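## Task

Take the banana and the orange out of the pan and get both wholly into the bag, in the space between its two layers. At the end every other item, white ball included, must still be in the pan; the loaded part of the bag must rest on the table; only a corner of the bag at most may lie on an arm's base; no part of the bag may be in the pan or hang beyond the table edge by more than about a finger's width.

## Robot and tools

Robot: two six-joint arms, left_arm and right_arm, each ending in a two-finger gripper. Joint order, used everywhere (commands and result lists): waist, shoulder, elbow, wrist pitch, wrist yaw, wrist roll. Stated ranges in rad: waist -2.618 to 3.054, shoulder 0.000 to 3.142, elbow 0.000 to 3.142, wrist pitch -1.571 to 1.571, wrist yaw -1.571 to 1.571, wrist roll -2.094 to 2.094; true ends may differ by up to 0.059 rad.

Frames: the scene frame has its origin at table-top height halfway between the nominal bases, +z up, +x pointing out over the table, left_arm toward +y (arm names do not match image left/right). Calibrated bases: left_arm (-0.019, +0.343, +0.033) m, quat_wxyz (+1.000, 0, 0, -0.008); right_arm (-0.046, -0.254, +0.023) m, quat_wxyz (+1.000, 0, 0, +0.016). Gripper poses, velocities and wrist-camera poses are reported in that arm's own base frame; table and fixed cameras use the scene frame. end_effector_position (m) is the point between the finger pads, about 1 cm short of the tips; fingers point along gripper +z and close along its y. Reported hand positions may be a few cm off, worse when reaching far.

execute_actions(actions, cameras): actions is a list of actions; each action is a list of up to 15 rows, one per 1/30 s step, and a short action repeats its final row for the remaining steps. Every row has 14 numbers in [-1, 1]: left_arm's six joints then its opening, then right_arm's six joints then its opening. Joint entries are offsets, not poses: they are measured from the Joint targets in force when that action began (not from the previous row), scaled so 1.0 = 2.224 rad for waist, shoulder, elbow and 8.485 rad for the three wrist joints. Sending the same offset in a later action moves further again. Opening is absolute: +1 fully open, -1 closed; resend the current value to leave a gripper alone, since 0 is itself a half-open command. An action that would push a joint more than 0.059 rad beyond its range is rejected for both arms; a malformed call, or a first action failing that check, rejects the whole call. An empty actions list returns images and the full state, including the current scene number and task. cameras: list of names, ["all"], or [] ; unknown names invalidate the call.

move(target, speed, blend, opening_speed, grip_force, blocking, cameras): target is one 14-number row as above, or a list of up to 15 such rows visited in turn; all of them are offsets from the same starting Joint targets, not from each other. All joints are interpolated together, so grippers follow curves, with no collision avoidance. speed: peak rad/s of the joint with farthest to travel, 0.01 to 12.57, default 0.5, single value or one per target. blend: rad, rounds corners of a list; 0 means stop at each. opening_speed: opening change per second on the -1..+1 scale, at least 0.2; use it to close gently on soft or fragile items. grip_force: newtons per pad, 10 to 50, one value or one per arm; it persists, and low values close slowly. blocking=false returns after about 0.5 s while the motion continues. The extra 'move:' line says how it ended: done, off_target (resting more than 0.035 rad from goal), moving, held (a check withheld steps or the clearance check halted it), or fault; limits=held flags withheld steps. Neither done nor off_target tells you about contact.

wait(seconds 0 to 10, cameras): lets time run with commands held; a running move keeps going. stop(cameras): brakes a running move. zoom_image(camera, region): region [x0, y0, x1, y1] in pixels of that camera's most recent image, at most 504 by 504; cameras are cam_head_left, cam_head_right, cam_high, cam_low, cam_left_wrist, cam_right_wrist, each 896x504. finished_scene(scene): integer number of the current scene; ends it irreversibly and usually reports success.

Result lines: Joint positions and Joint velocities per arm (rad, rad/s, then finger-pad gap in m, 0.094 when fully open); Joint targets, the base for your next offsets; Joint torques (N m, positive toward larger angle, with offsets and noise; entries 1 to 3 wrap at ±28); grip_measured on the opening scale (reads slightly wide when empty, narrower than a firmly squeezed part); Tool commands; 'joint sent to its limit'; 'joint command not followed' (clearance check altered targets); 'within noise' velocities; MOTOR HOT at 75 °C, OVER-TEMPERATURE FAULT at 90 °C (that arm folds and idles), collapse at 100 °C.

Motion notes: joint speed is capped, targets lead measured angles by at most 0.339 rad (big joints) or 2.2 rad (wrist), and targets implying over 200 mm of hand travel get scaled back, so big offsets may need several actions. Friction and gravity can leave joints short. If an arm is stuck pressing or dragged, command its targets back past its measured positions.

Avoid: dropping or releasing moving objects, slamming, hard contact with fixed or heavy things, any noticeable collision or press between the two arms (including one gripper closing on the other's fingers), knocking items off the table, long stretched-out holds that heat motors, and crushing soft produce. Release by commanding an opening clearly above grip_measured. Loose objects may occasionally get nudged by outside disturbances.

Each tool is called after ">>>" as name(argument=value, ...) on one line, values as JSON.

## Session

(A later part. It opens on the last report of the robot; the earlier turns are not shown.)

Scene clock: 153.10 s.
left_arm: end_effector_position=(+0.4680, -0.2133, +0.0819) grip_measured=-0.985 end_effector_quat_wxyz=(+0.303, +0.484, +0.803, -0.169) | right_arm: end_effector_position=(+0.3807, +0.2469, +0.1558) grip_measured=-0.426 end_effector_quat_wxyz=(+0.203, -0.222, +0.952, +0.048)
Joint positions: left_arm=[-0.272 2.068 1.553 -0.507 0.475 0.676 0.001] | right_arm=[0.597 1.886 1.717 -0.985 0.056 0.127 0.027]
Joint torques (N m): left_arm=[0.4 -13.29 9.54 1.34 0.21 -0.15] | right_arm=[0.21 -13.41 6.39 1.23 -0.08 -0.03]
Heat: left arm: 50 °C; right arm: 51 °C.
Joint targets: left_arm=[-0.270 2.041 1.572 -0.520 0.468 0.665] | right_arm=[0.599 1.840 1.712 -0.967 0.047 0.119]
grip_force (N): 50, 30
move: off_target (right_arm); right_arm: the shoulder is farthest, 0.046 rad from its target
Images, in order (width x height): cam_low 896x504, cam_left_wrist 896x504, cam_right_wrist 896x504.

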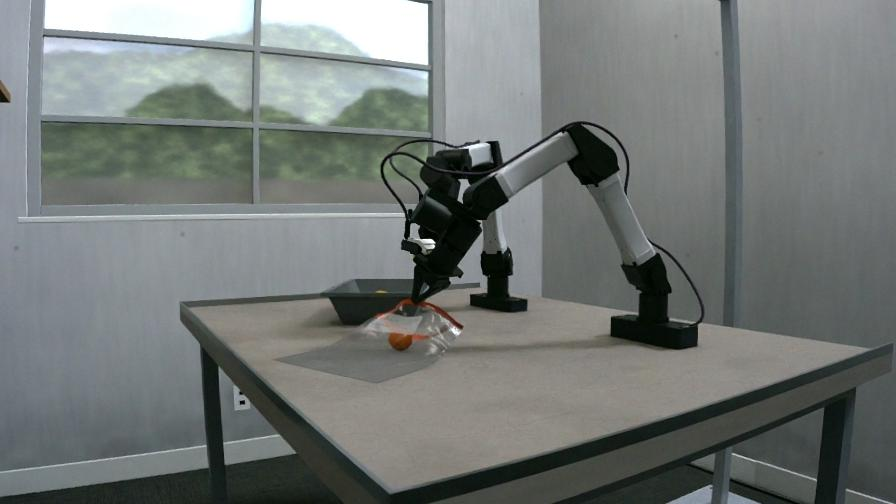

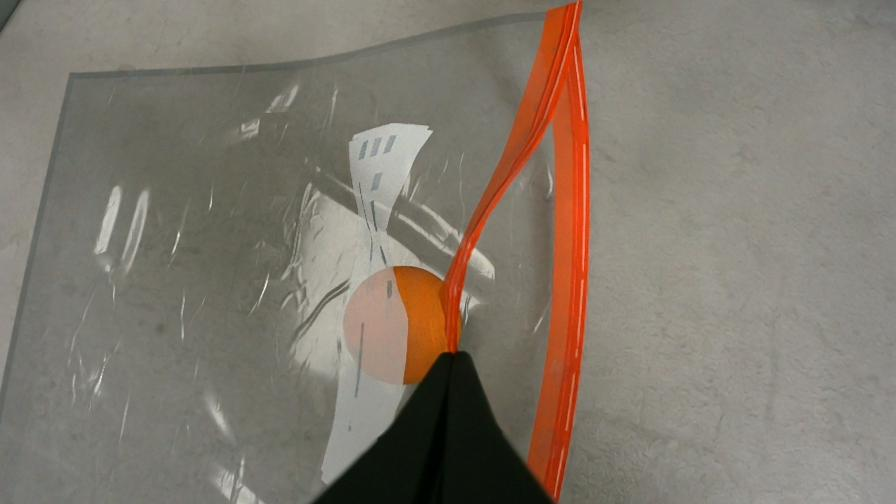

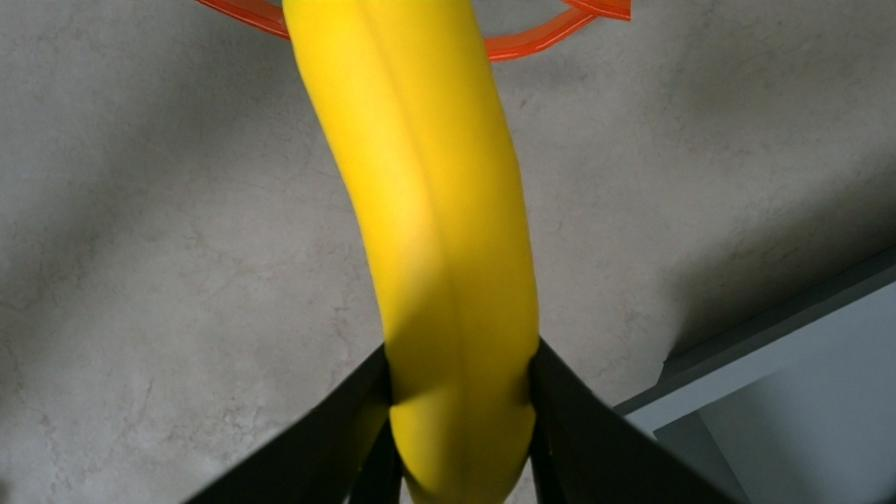

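>>> move(target=[[0,0,0,0,0,0,-1,-0.0252,0.0832,-0.1349,0.0513,-0.002,-0.0049,-1],[0,0,0,0,0,0,-1,-0.0306,0.1821,0.0081,0.0409,-0.0025,-0.0061,-1]], speed=[0.4,0.2], blend=[0.03,0], cameras=["cam_right_wrist","cam_left_wrist","cam_low"])

>>> zoom_image(camera="cam_low", region=[270, 220, 520, 400])

Scene clock: 157.33 s.
left_arm: end_effector_position=(+0.4680, -0.2133, +0.0819) grip_measured=-0.985 end_effector_quat_wxyz=(+0.303, +0.484, +0.803, -0.169) | right_arm: end_effector_position=(+0.4539, +0.2635, +0.0235) grip_measured=-0.426 end_effector_quat_wxyz=(+0.204, -0.221, +0.953, +0.047)
Joint positions: left_arm=[-0.272 2.068 1.553 -0.507 0.475 0.676 0.001] | right_arm=[0.538 2.231 1.701 -0.62 0.035 0.075 0.027]
Joint torques (N m): left_arm=[0.4 -13.31 9.54 1.35 0.2 -0.14] | right_arm=[-0.62 -10.67 9.36 1.08 -0.08 -0.04]
Heat: left arm: 50 °C; right arm: 51 °C.
Joint targets: left_arm=[-0.270 2.041 1.572 -0.520 0.468 0.665] | right_arm=[0.531 2.246 1.730 -0.620 0.026 0.067]
grip_force (N): 50, 30
move: done
Images, in order (width x height): cam_low 896x504, cam_left_wrist 896x504, cam_right_wrist 896x504.

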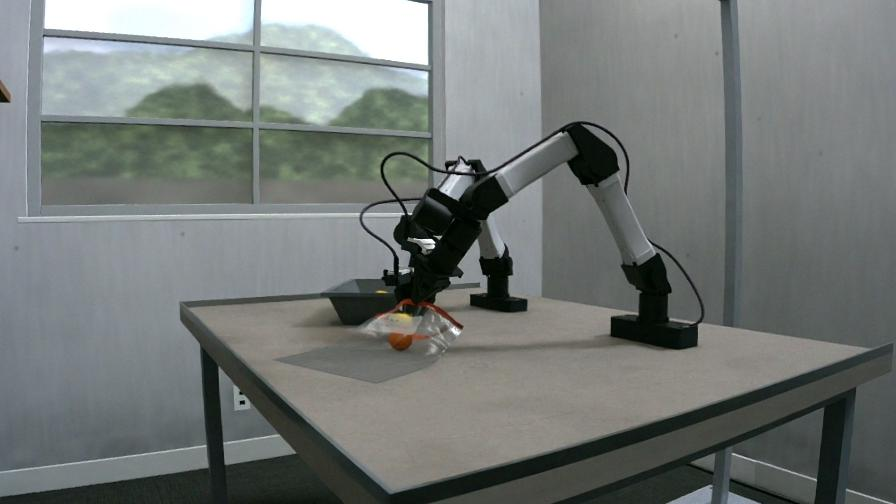

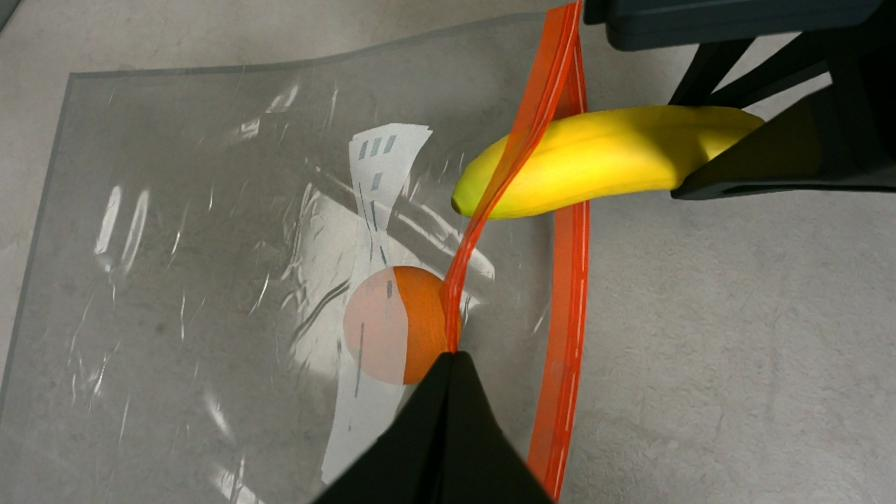

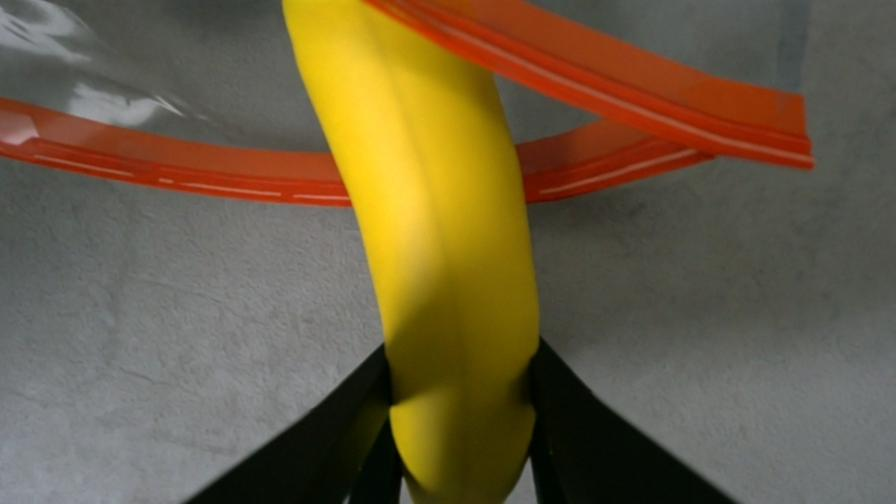

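Scaled by 2.016 from the camera's 896x504 image, which has a finer 1280x720 frame.

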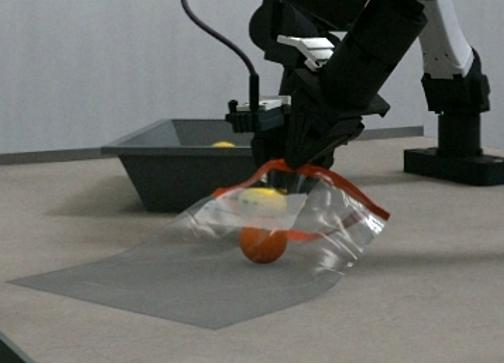

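>>> move(target=[[0,0,0,0,0,0,-1,-0.0031,0.0895,0.1439,-0.0141,-0.0005,-0.0008,-1],[0,0,0,0,0,0,-1,-0.0045,0.161,0.2707,-0.043,-0.0014,-0.0006,-1]], speed=[0.2,0.15], blend=[0.03,0], cameras=["cam_right_wrist","cam_left_wrist","cam_low"])

>>> zoom_image(camera="cam_low", region=[270, 220, 520, 400])

Scene clock: 162.13 s.
left_arm: end_effector_position=(+0.4680, -0.2133, +0.0819) grip_measured=-0.985 end_effector_quat_wxyz=(+0.303, +0.484, +0.803, -0.169) | right_arm: end_effector_position=(+0.4948, +0.2844, +0.0051) grip_measured=-0.426 end_effector_quat_wxyz=(+0.148, -0.224, +0.963, +0.034)
Joint positions: left_arm=[-0.272 2.068 1.553 -0.507 0.475 0.676 0.001] | right_arm=[0.528 2.587 2.304 -0.983 0.022 0.068 0.027]
Joint torques (N m): left_arm=[0.36 -13.37 9.57 1.35 0.21 -0.14] | right_arm=[-0.73 -12.62 9.39 0.78 -0.09 -0.02]
Heat: left arm: 51 °C; right arm: 51 °C.
Joint targets: left_arm=[-0.270 2.041 1.572 -0.520 0.468 0.665] | right_arm=[0.521 2.603 2.332 -0.985 0.014 0.062]
grip_force (N): 50, 30
move: done
Images, in order (width x height): cam_low 896x504, cam_left_wrist 896x504, cam_right_wrist 896x504.

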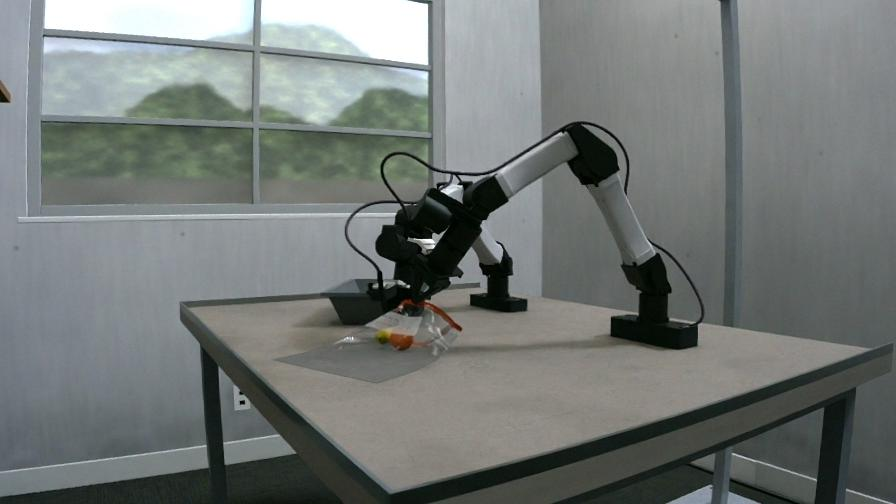

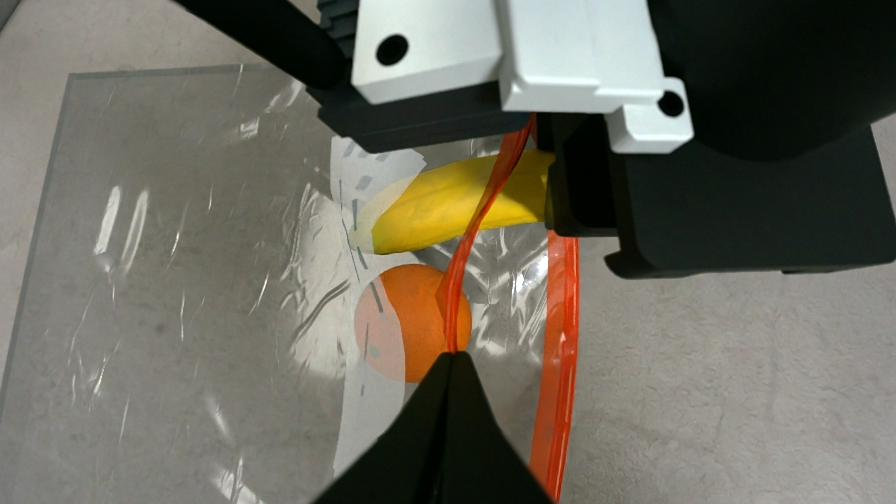

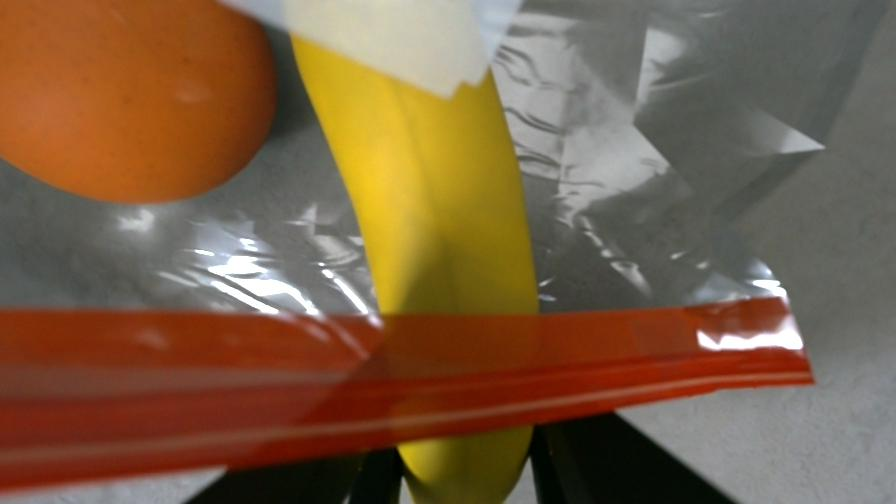

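Scaled by 2.016 from the camera's 896x504 image, which has a finer 1280x720 frame.

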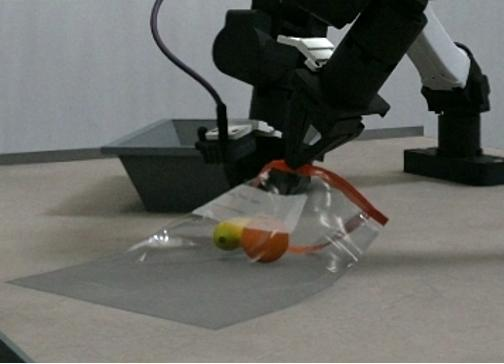

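>>> move(target=[[0,0,0,0,0,0,-1,0,0,0,0,0,0,-0.05],[0,0,0,0,0,0,-1,0,-0.0225,0,0,0,0,-0.05],[0,0,0,0,0,0,-1,0.0121,-0.2028,-0.3755,0.0819,0.0054,0.0024,-0.05]], speed=[0.2,0.2,0.25], blend=[0,0.02,0], opening_speed=0.25, cameras=["cam_right_wrist","cam_left_wrist","cam_low"])

>>> zoom_image(camera="cam_low", region=[270, 220, 520, 400])

Scene clock: 171.53 s.
left_arm: end_effector_position=(+0.4680, -0.2133, +0.0818) grip_measured=-0.985 end_effector_quat_wxyz=(+0.303, +0.484, +0.803, -0.169) | right_arm: end_effector_position=(+0.4614, +0.2668, +0.0013) grip_measured=-0.051 end_effector_quat_wxyz=(+0.268, -0.215, +0.937, +0.060)
Joint positions: left_arm=[-0.272 2.068 1.553 -0.507 0.475 0.676 0.001] | right_arm=[0.54 2.209 1.501 -0.308 0.049 0.074 0.045]
Joint torques (N m): left_arm=[0.36 -13.31 9.55 1.34 0.2 -0.14] | right_arm=[0.75 -16.53 6.11 1.43 0.11 0.12]
Heat: left arm: 52 °C; right arm: 54 °C.
Joint targets: left_arm=[-0.270 2.041 1.572 -0.520 0.468 0.665] | right_arm=[0.548 2.152 1.497 -0.290 0.059 0.082]
grip_force (N): 50, 30
move: off_target (right_arm); right_arm: the shoulder is farthest, 0.057 rad from its target
Images, in order (width x height): cam_low 896x504, cam_left_wrist 896x504, cam_right_wrist 896x504.

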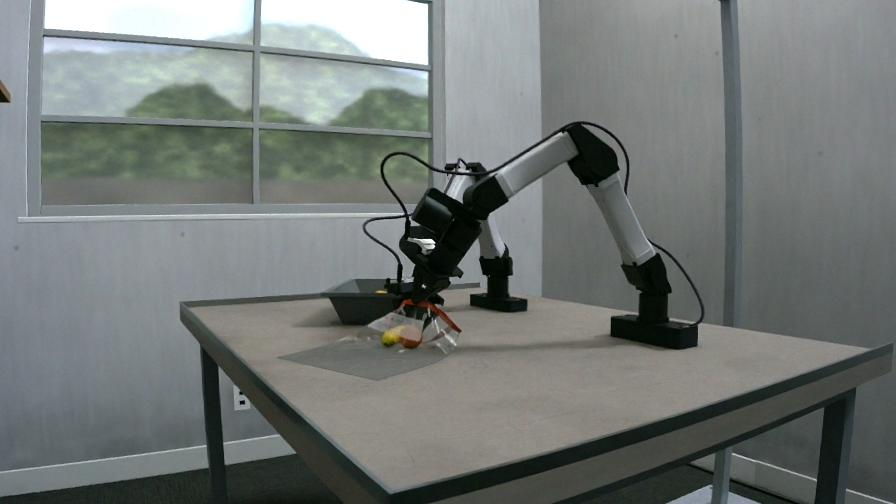

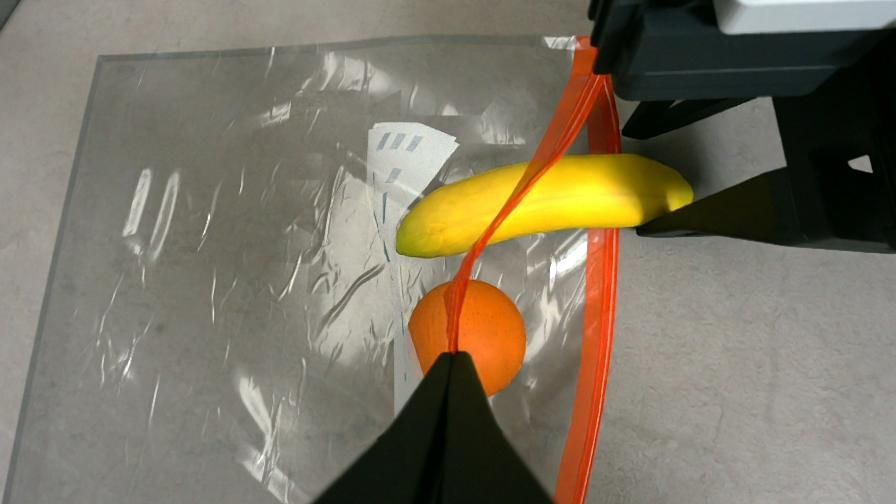

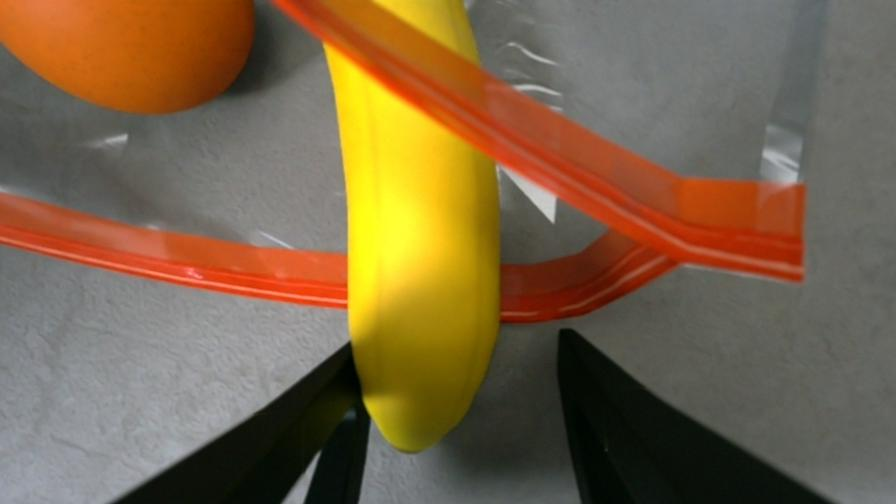

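Scaled by 2.016 from the camera's 896x504 image, which has a finer 1280x720 frame.

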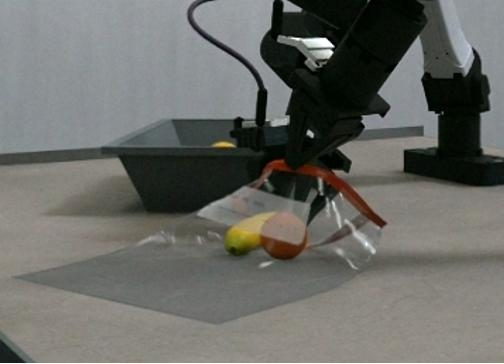

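>>> move(target=[[0,0,0,0,0,0,-1,0,0.0045,0,0,0,0,-1],[0,0,0,0,0,0,-1,-0.0103,0.1093,0.1466,-0.0153,-0.0031,-0.0029,-1]], speed=[0.1,0.2], opening_speed=0.4, cameras=["cam_right_wrist","cam_left_wrist","cam_low"])

>>> zoom_image(camera="cam_low", region=[270, 220, 520, 400])

Scene clock: 177.03 s.
left_arm: end_effector_position=(+0.4680, -0.2133, +0.0818) grip_measured=-0.985 end_effector_quat_wxyz=(+0.303, +0.484, +0.803, -0.169) | right_arm: end_effector_position=(+0.5046, +0.2884, +0.0007) grip_measured=-0.551 end_effector_quat_wxyz=(+0.272, -0.216, +0.936, +0.063)
Joint positions: left_arm=[-0.272 2.068 1.553 -0.507 0.475 0.676 0.001] | right_arm=[0.532 2.381 1.794 -0.419 0.042 0.066 0.021]
Joint torques (N m): left_arm=[0.39 -13.34 9.54 1.36 0.21 -0.14] | right_arm=[-0.7 -11.7 9.47 1.27 -0.09 -0.04]
Heat: left arm: 52 °C; right arm: 56 °C.
Joint targets: left_arm=[-0.270 2.041 1.572 -0.520 0.468 0.665] | right_arm=[0.525 2.396 1.823 -0.420 0.033 0.058]
grip_force (N): 50, 30
move: done
Images, in order (width x height): cam_low 896x504, cam_left_wrist 896x504, cam_right_wrist 896x504.

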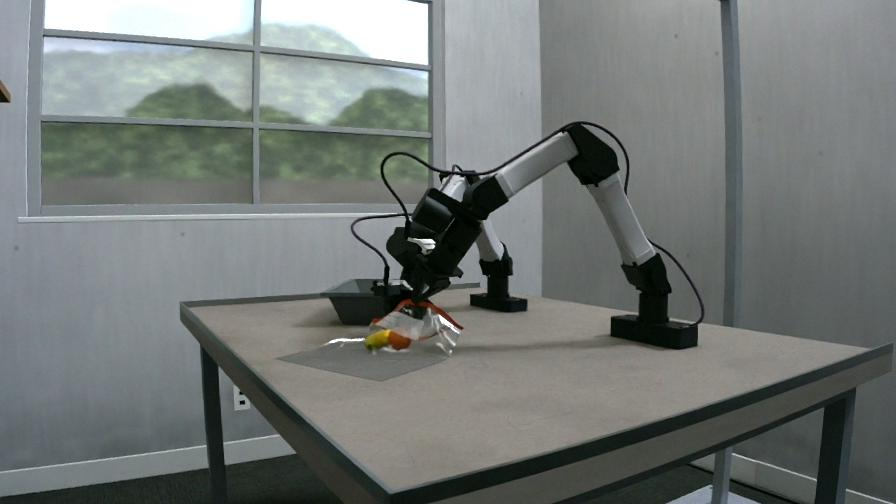

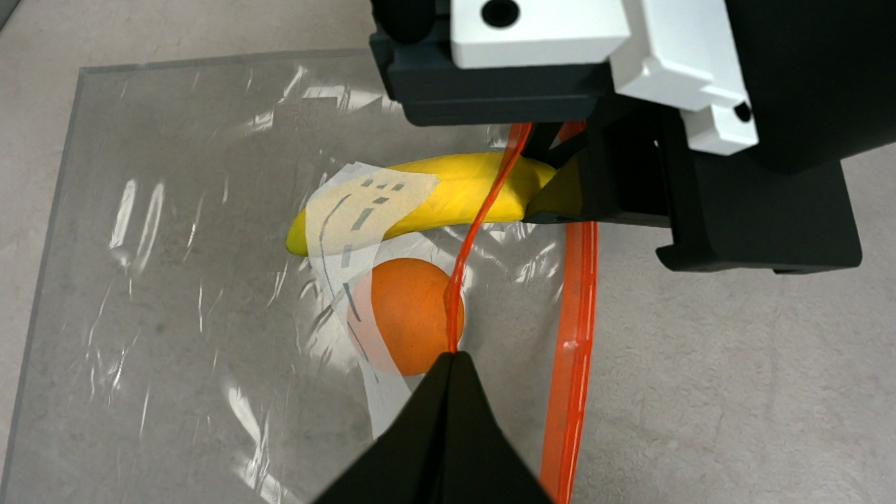

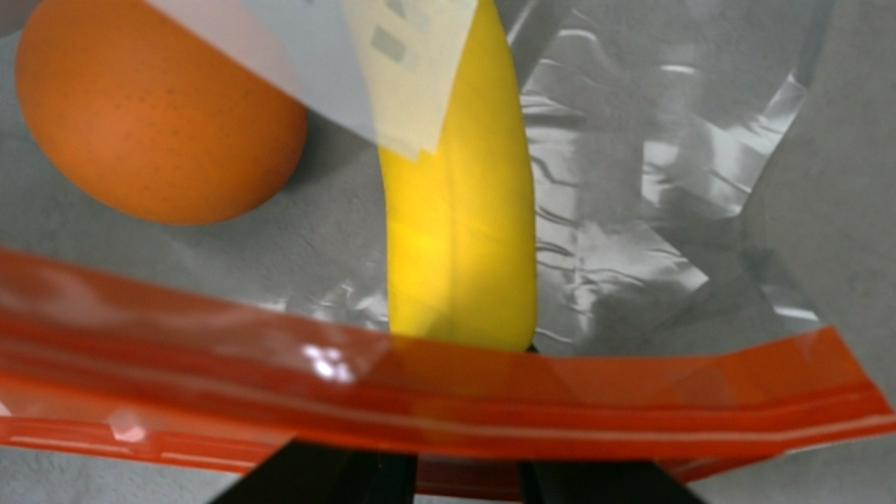

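Scaled by 2.016 from the camera's 896x504 image, which has a finer 1280x720 frame.

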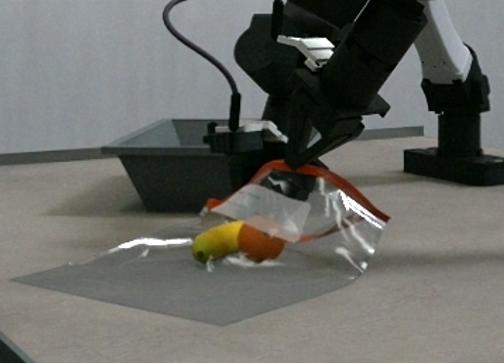

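>>> move(target=[[0,0,0,0,0,0,-1,-0.0013,0.0445,0.0816,-0.0097,0,0,-1],[0,0,0,0,0,0,-1,-0.0013,0.0445,0.0816,-0.0097,0,0,0.0]], speed=0.2, opening_speed=0.25, cameras=["cam_right_wrist","cam_left_wrist"])

Scene clock: 182.97 s.
left_arm: end_effector_position=(+0.4680, -0.2133, +0.0818) grip_measured=-0.985 end_effector_quat_wxyz=(+0.303, +0.484, +0.803, -0.169) | right_arm: end_effector_position=(+0.5248, +0.2994, +0.0012) grip_measured=-0.001 end_effector_quat_wxyz=(+0.272, -0.216, +0.936, +0.063)
Joint positions: left_arm=[-0.272 2.068 1.553 -0.507 0.475 0.676 0.001] | right_arm=[0.53 2.478 1.976 -0.504 0.041 0.065 0.047]
Joint torques (N m): left_arm=[0.39 -13.34 9.54 1.35 0.2 -0.14] | right_arm=[-0.8 -12.27 9.63 1.3 -0.08 -0.04]
Heat: left arm: 52 °C; right arm: 57 °C.
Joint targets: left_arm=[-0.270 2.041 1.572 -0.520 0.468 0.665] | right_arm=[0.522 2.495 2.005 -0.502 0.033 0.058]
grip_force (N): 50, 30
move: done
Images, in order (width x height): cam_left_wrist 896x504, cam_right_wrist 896x504.

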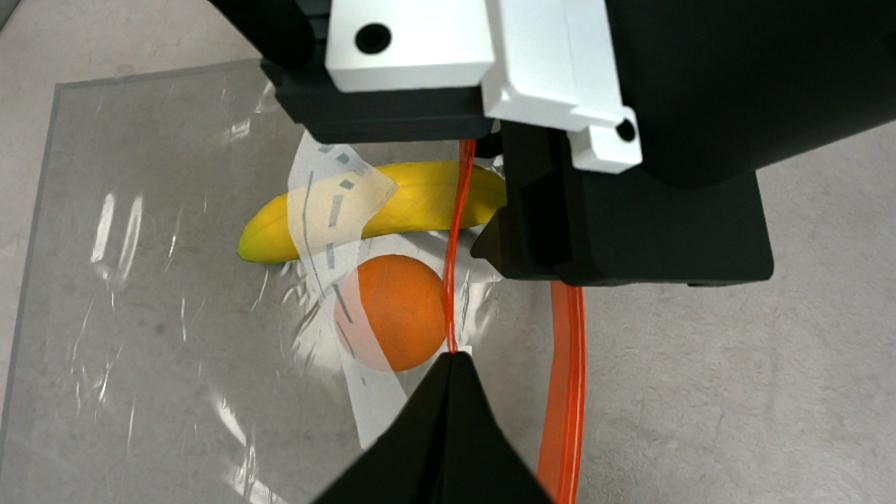

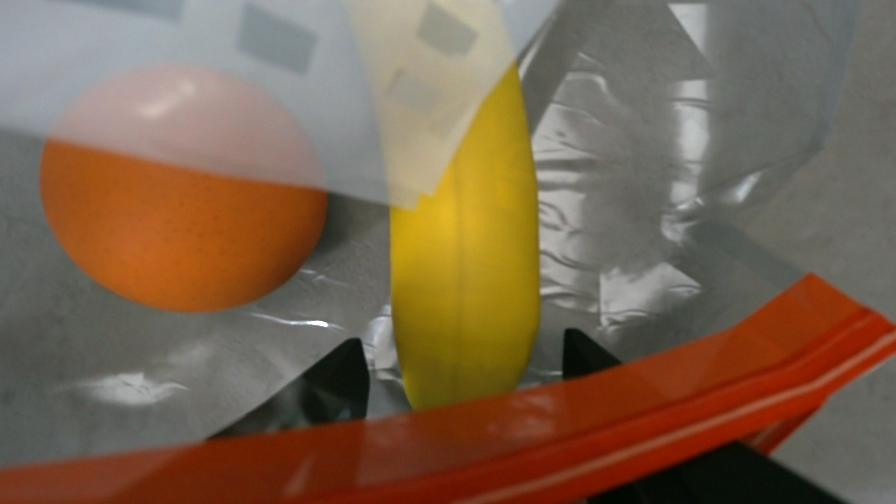

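>>> move(target=[[0,0,0,0,0,0,-1,0,-0.0225,0,0,0,0,0.0],[0,0,0,0,0,0,-1,0.0103,-0.1299,-0.1754,0.0179,0.0032,0.0026,0.0],[0,0,0,0,0,0,-1,0.0153,-0.2136,-0.2972,0.0279,0.0038,0.0038,0.0],[0,0,0,0,0,0,-1,-0.1,-0.45,-0.36,-0.0233,0.0038,0.0038,0.0]], speed=[0.2,0.25,0.3,0.7], blend=[0.02,0.03,0.05,0], cameras=["all"])

>>> zoom_image(camera="cam_low", region=[270, 220, 520, 400])

>>> zoom_image(camera="cam_head_right", region=[290, 160, 460, 300])

Scene clock: 187.93 s.
left_arm: end_effector_position=(+0.4680, -0.2133, +0.0818) grip_measured=-0.985 end_effector_quat_wxyz=(+0.303, +0.484, +0.803, -0.169) | right_arm: end_effector_position=(+0.3743, +0.1062, +0.1511) grip_measured=-0.001 end_effector_quat_wxyz=(+0.279, -0.097, +0.955, +0.025)
Joint positions: left_arm=[-0.272 2.068 1.553 -0.507 0.475 0.676 0.001] | right_arm=[0.303 1.513 1.207 -0.7 0.06 0.083 0.047]
Joint torques (N m): left_arm=[0.38 -13.29 9.5 1.36 0.21 -0.14] | right_arm=[-0.34 -8.09 6.79 1.32 0.06 0.11]
Heat: left arm: 53 °C; right arm: 58 °C.
Joint targets: left_arm=[-0.270 2.041 1.572 -0.520 0.468 0.665] | right_arm=[0.299 1.494 1.204 -0.700 0.065 0.090]
grip_force (N): 50, 30
move: done

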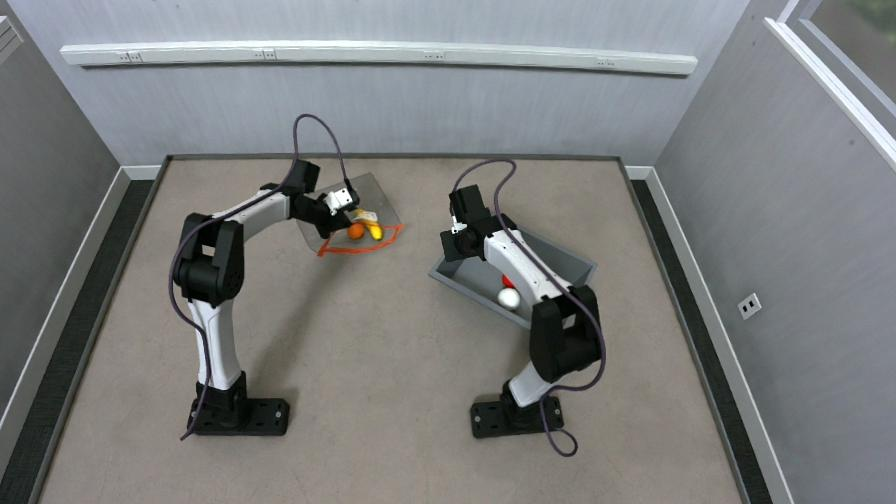

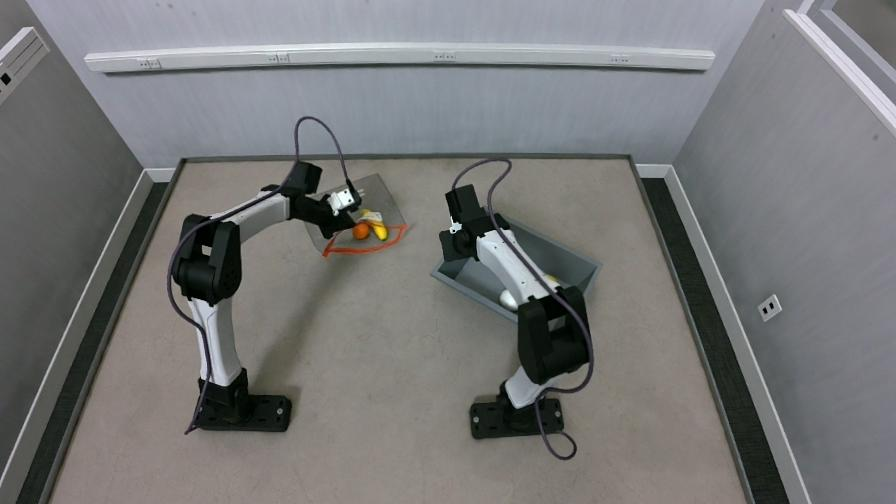

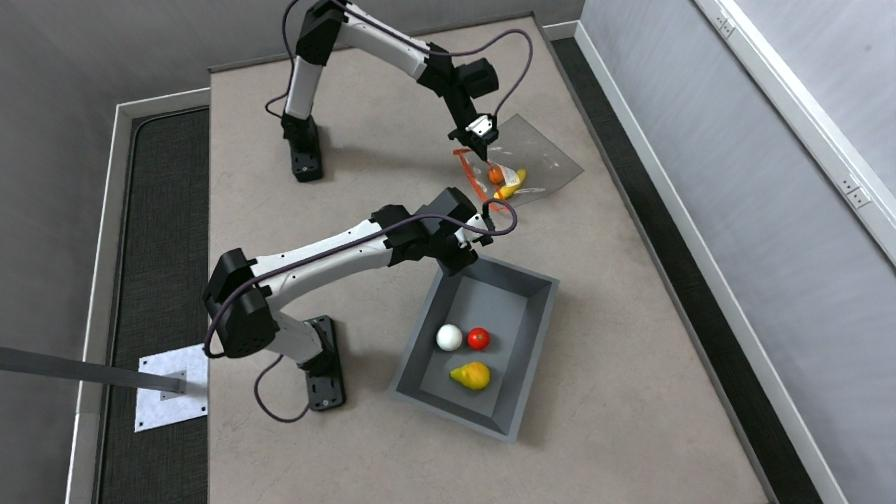

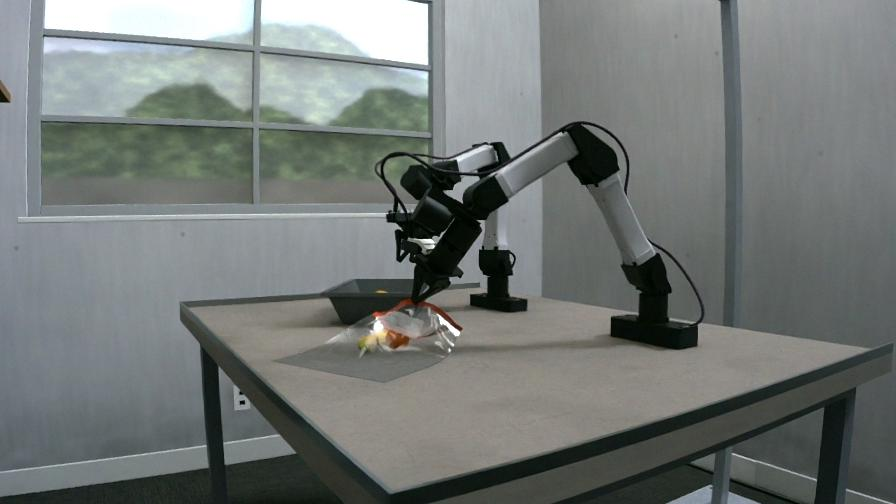

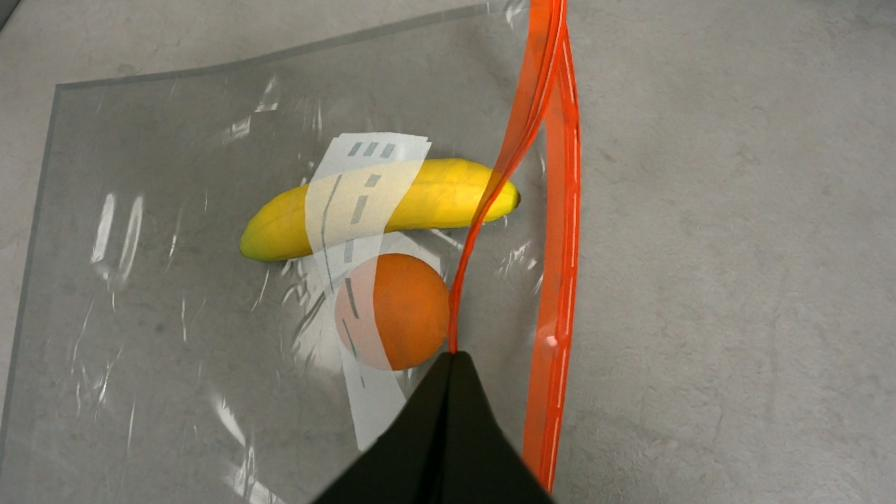

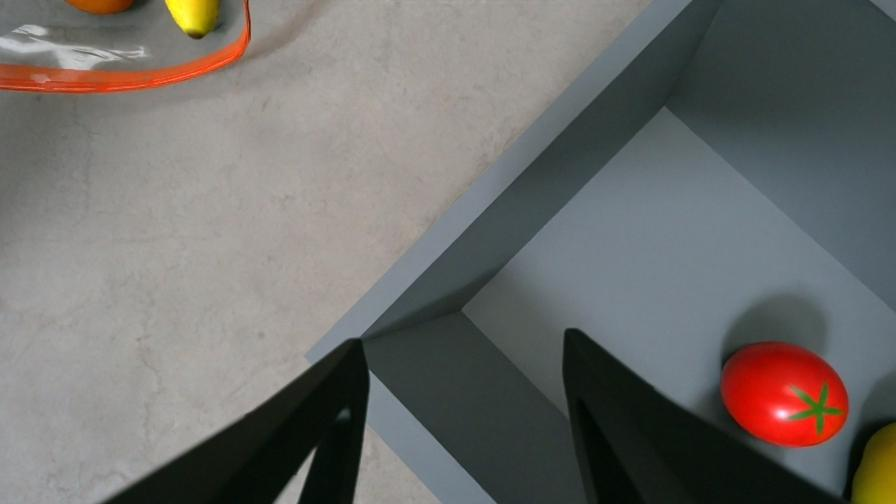

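Scaled by 2.016 from the camera's 896x504 image, which has a finer 1280x720 frame.

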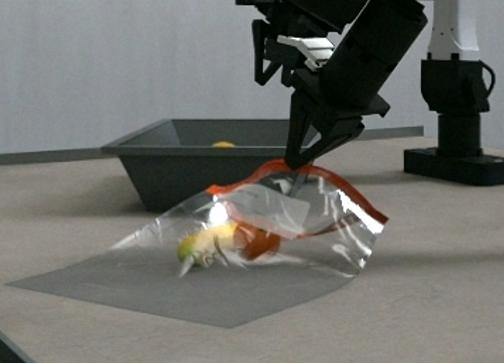

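Scaled by 2.965 from the camera's 896x504 image, which has a finer 1280x720 frame.

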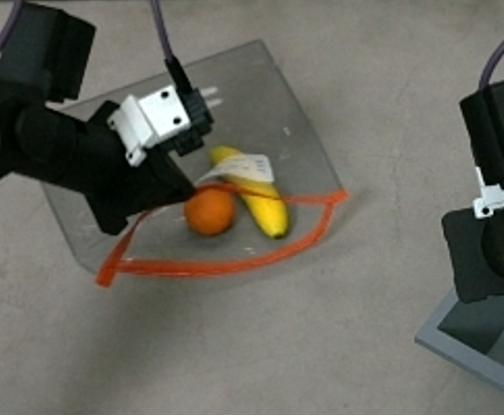

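>>> move(target=[[-0.0427,-0.0576,-0.0872,0.0108,-0.0057,-0.0108,-1,0,0,0,0,0,0,0],[-0.0746,-0.0522,-0.1888,0.0411,-0.0103,-0.0185,-1,0,0,0,0,0,0,0],[-0.0845,-0.0126,-0.2212,0.0556,-0.0117,-0.0207,-1,0,0,0,0,0,0,0]], speed=0.2, blend=[0.03,0.03,0], cameras=["cam_right_wrist","cam_left_wrist","cam_low","cam_head_right"])

>>> zoom_image(camera="cam_low", region=[270, 220, 520, 400])

>>> zoom_image(camera="cam_head_right", region=[290, 160, 460, 300])

Scene clock: 192.77 s.
left_arm: end_effector_position=(+0.3860, -0.2598, +0.0033) grip_measured=-0.985 end_effector_quat_wxyz=(+0.296, +0.480, +0.807, -0.175) | right_arm: end_effector_position=(+0.3742, +0.1062, +0.1511) grip_measured=-0.001 end_effector_quat_wxyz=(+0.279, -0.097, +0.955, +0.025)
Joint positions: left_arm=[-0.451 1.998 1.087 -0.056 0.385 0.501 0.001] | right_arm=[0.303 1.513 1.207 -0.701 0.06 0.083 0.047]
Joint torques (N m): left_arm=[-0.32 -8.53 5.9 1.7 0.06 -0.16] | right_arm=[-0.36 -8.1 6.78 1.29 0.06 0.12]
Heat: left arm: 52 °C; right arm: 56 °C.
Joint targets: left_arm=[-0.458 2.013 1.080 -0.048 0.368 0.490] | right_arm=[0.299 1.494 1.204 -0.700 0.065 0.090]
grip_force (N): 50, 30
move: done
Images, in order (width x height): cam_head_right 896x504, cam_low 896x504, cam_left_wrist 896x504, cam_right_wrist 896x504.

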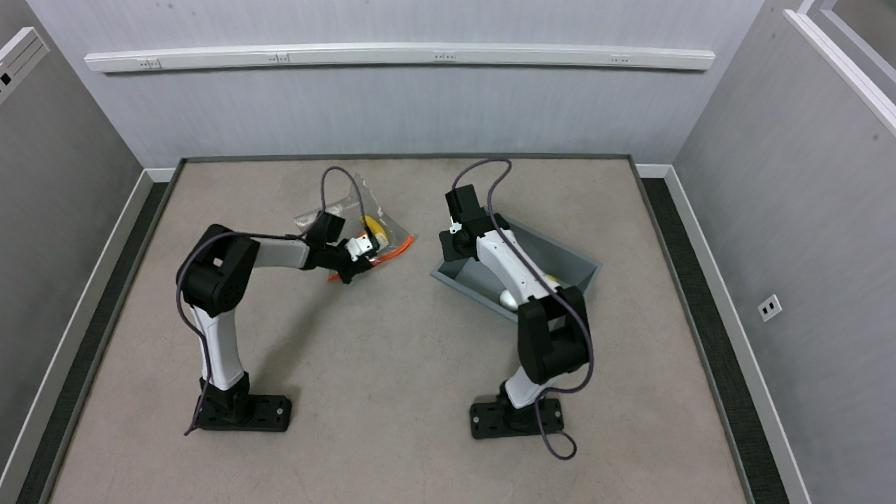

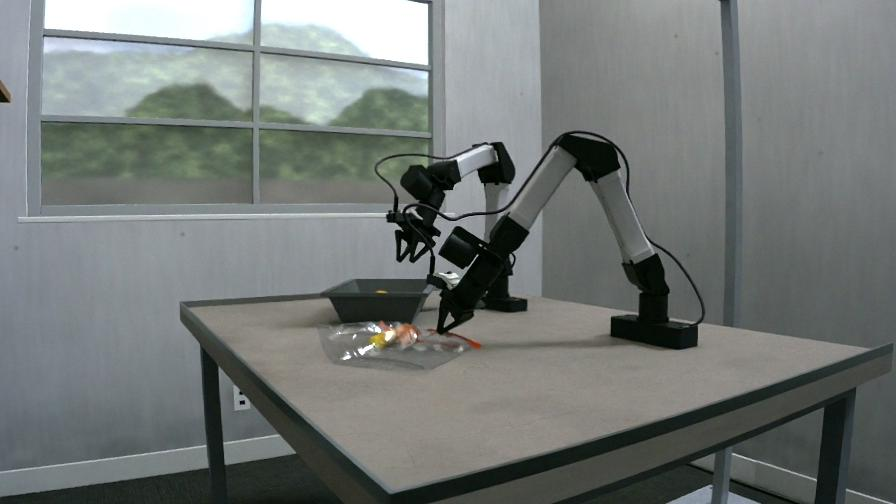

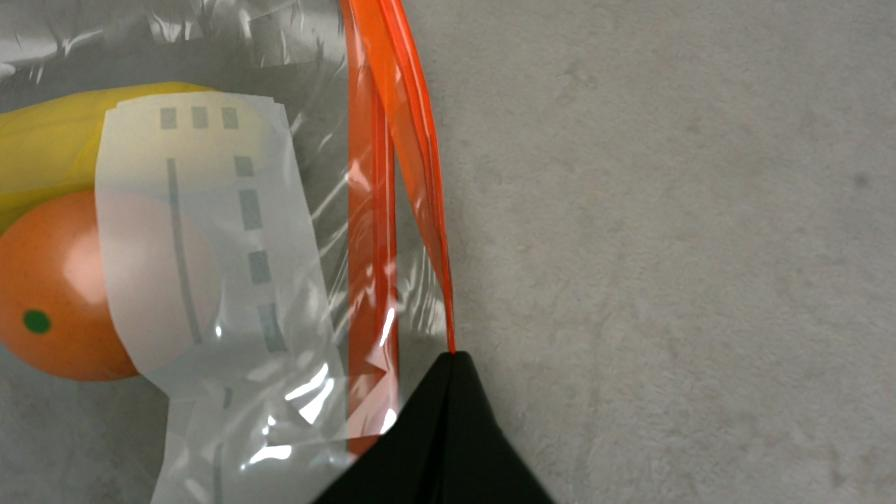

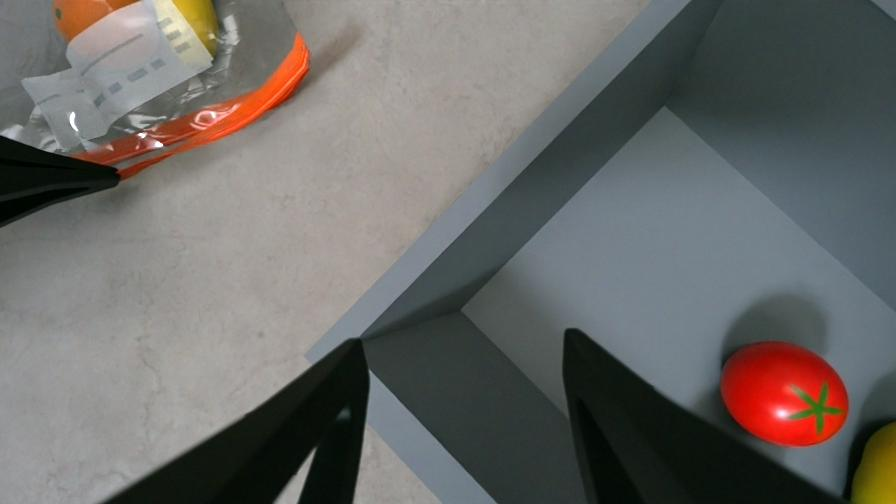

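Scaled by 2.016 from the camera's 896x504 image, which has a finer 1280x720 frame.

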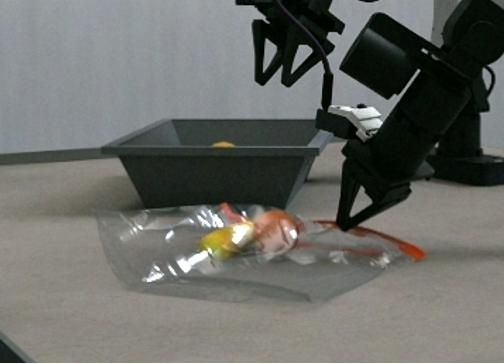

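Scaled by 2.965 from the camera's 896x504 image, which has a finer 1280x720 frame.

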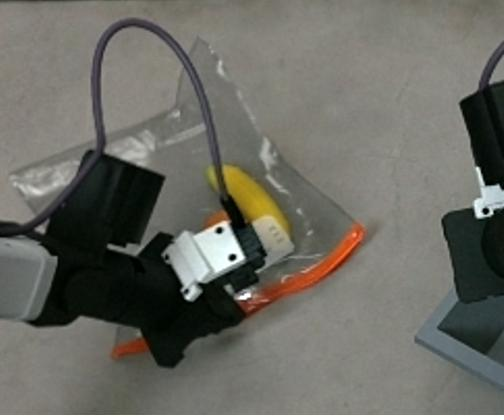

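>>> move(target=[[0,0.0117,0,0,0,0,-1,0,0,0,0,0,0,0],[0,0.0117,0,0,0,0,-0.4,0,0,0,0,0,0,0]], speed=0.1, opening_speed=0.4, cameras=["cam_left_wrist","cam_low"])

>>> zoom_image(camera="cam_low", region=[270, 220, 520, 400])

Scene clock: 195.53 s.
left_arm: end_effector_position=(+0.3842, -0.2589, -0.0059) grip_measured=-0.402 end_effector_quat_wxyz=(+0.287, +0.480, +0.810, -0.176) | right_arm: end_effector_position=(+0.3742, +0.1062, +0.1511) grip_measured=-0.001 end_effector_quat_wxyz=(+0.279, -0.097, +0.955, +0.025)
Joint positions: left_arm=[-0.451 2.02 1.087 -0.053 0.385 0.501 0.028] | right_arm=[0.303 1.513 1.207 -0.701 0.06 0.083 0.047]
Joint torques (N m): left_arm=[-0.31 -8.34 5.81 1.65 0.08 -0.15] | right_arm=[-0.36 -8.1 6.76 1.3 0.06 0.12]
Heat: left arm: 51 °C; right arm: 56 °C.
Joint targets: left_arm=[-0.458 2.038 1.080 -0.048 0.369 0.489] | right_arm=[0.299 1.494 1.204 -0.700 0.065 0.090]
grip_force (N): 50, 30
move: done
Images, in order (width x height): cam_low 896x504, cam_left_wrist 896x504.

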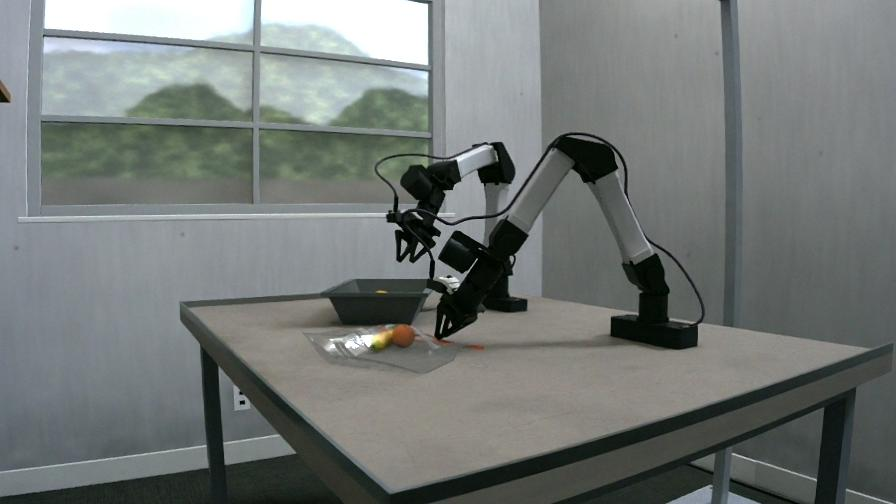

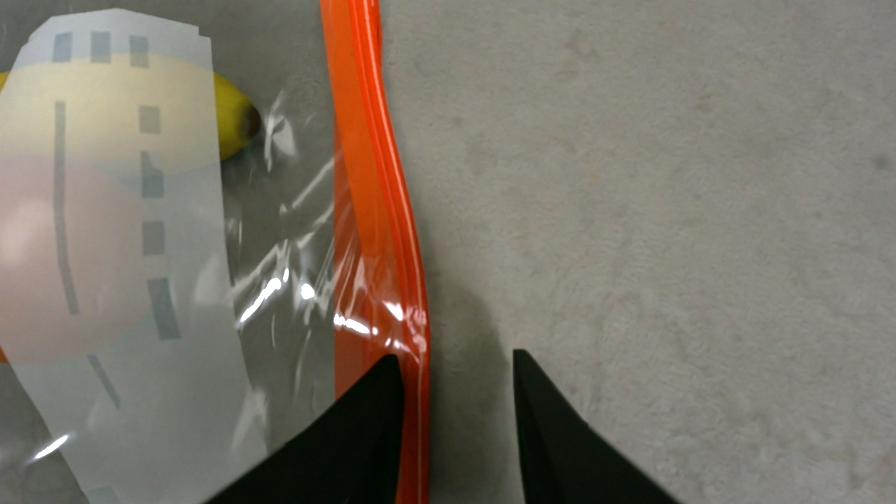

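Scaled by 2.016 from the camera's 896x504 image, which has a finer 1280x720 frame.

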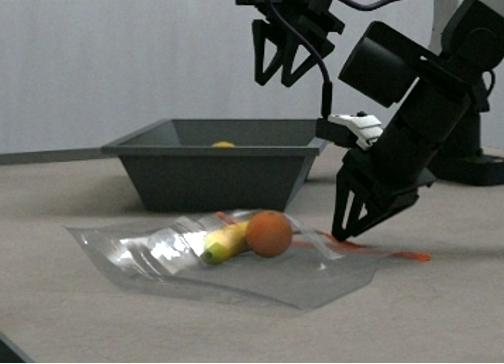

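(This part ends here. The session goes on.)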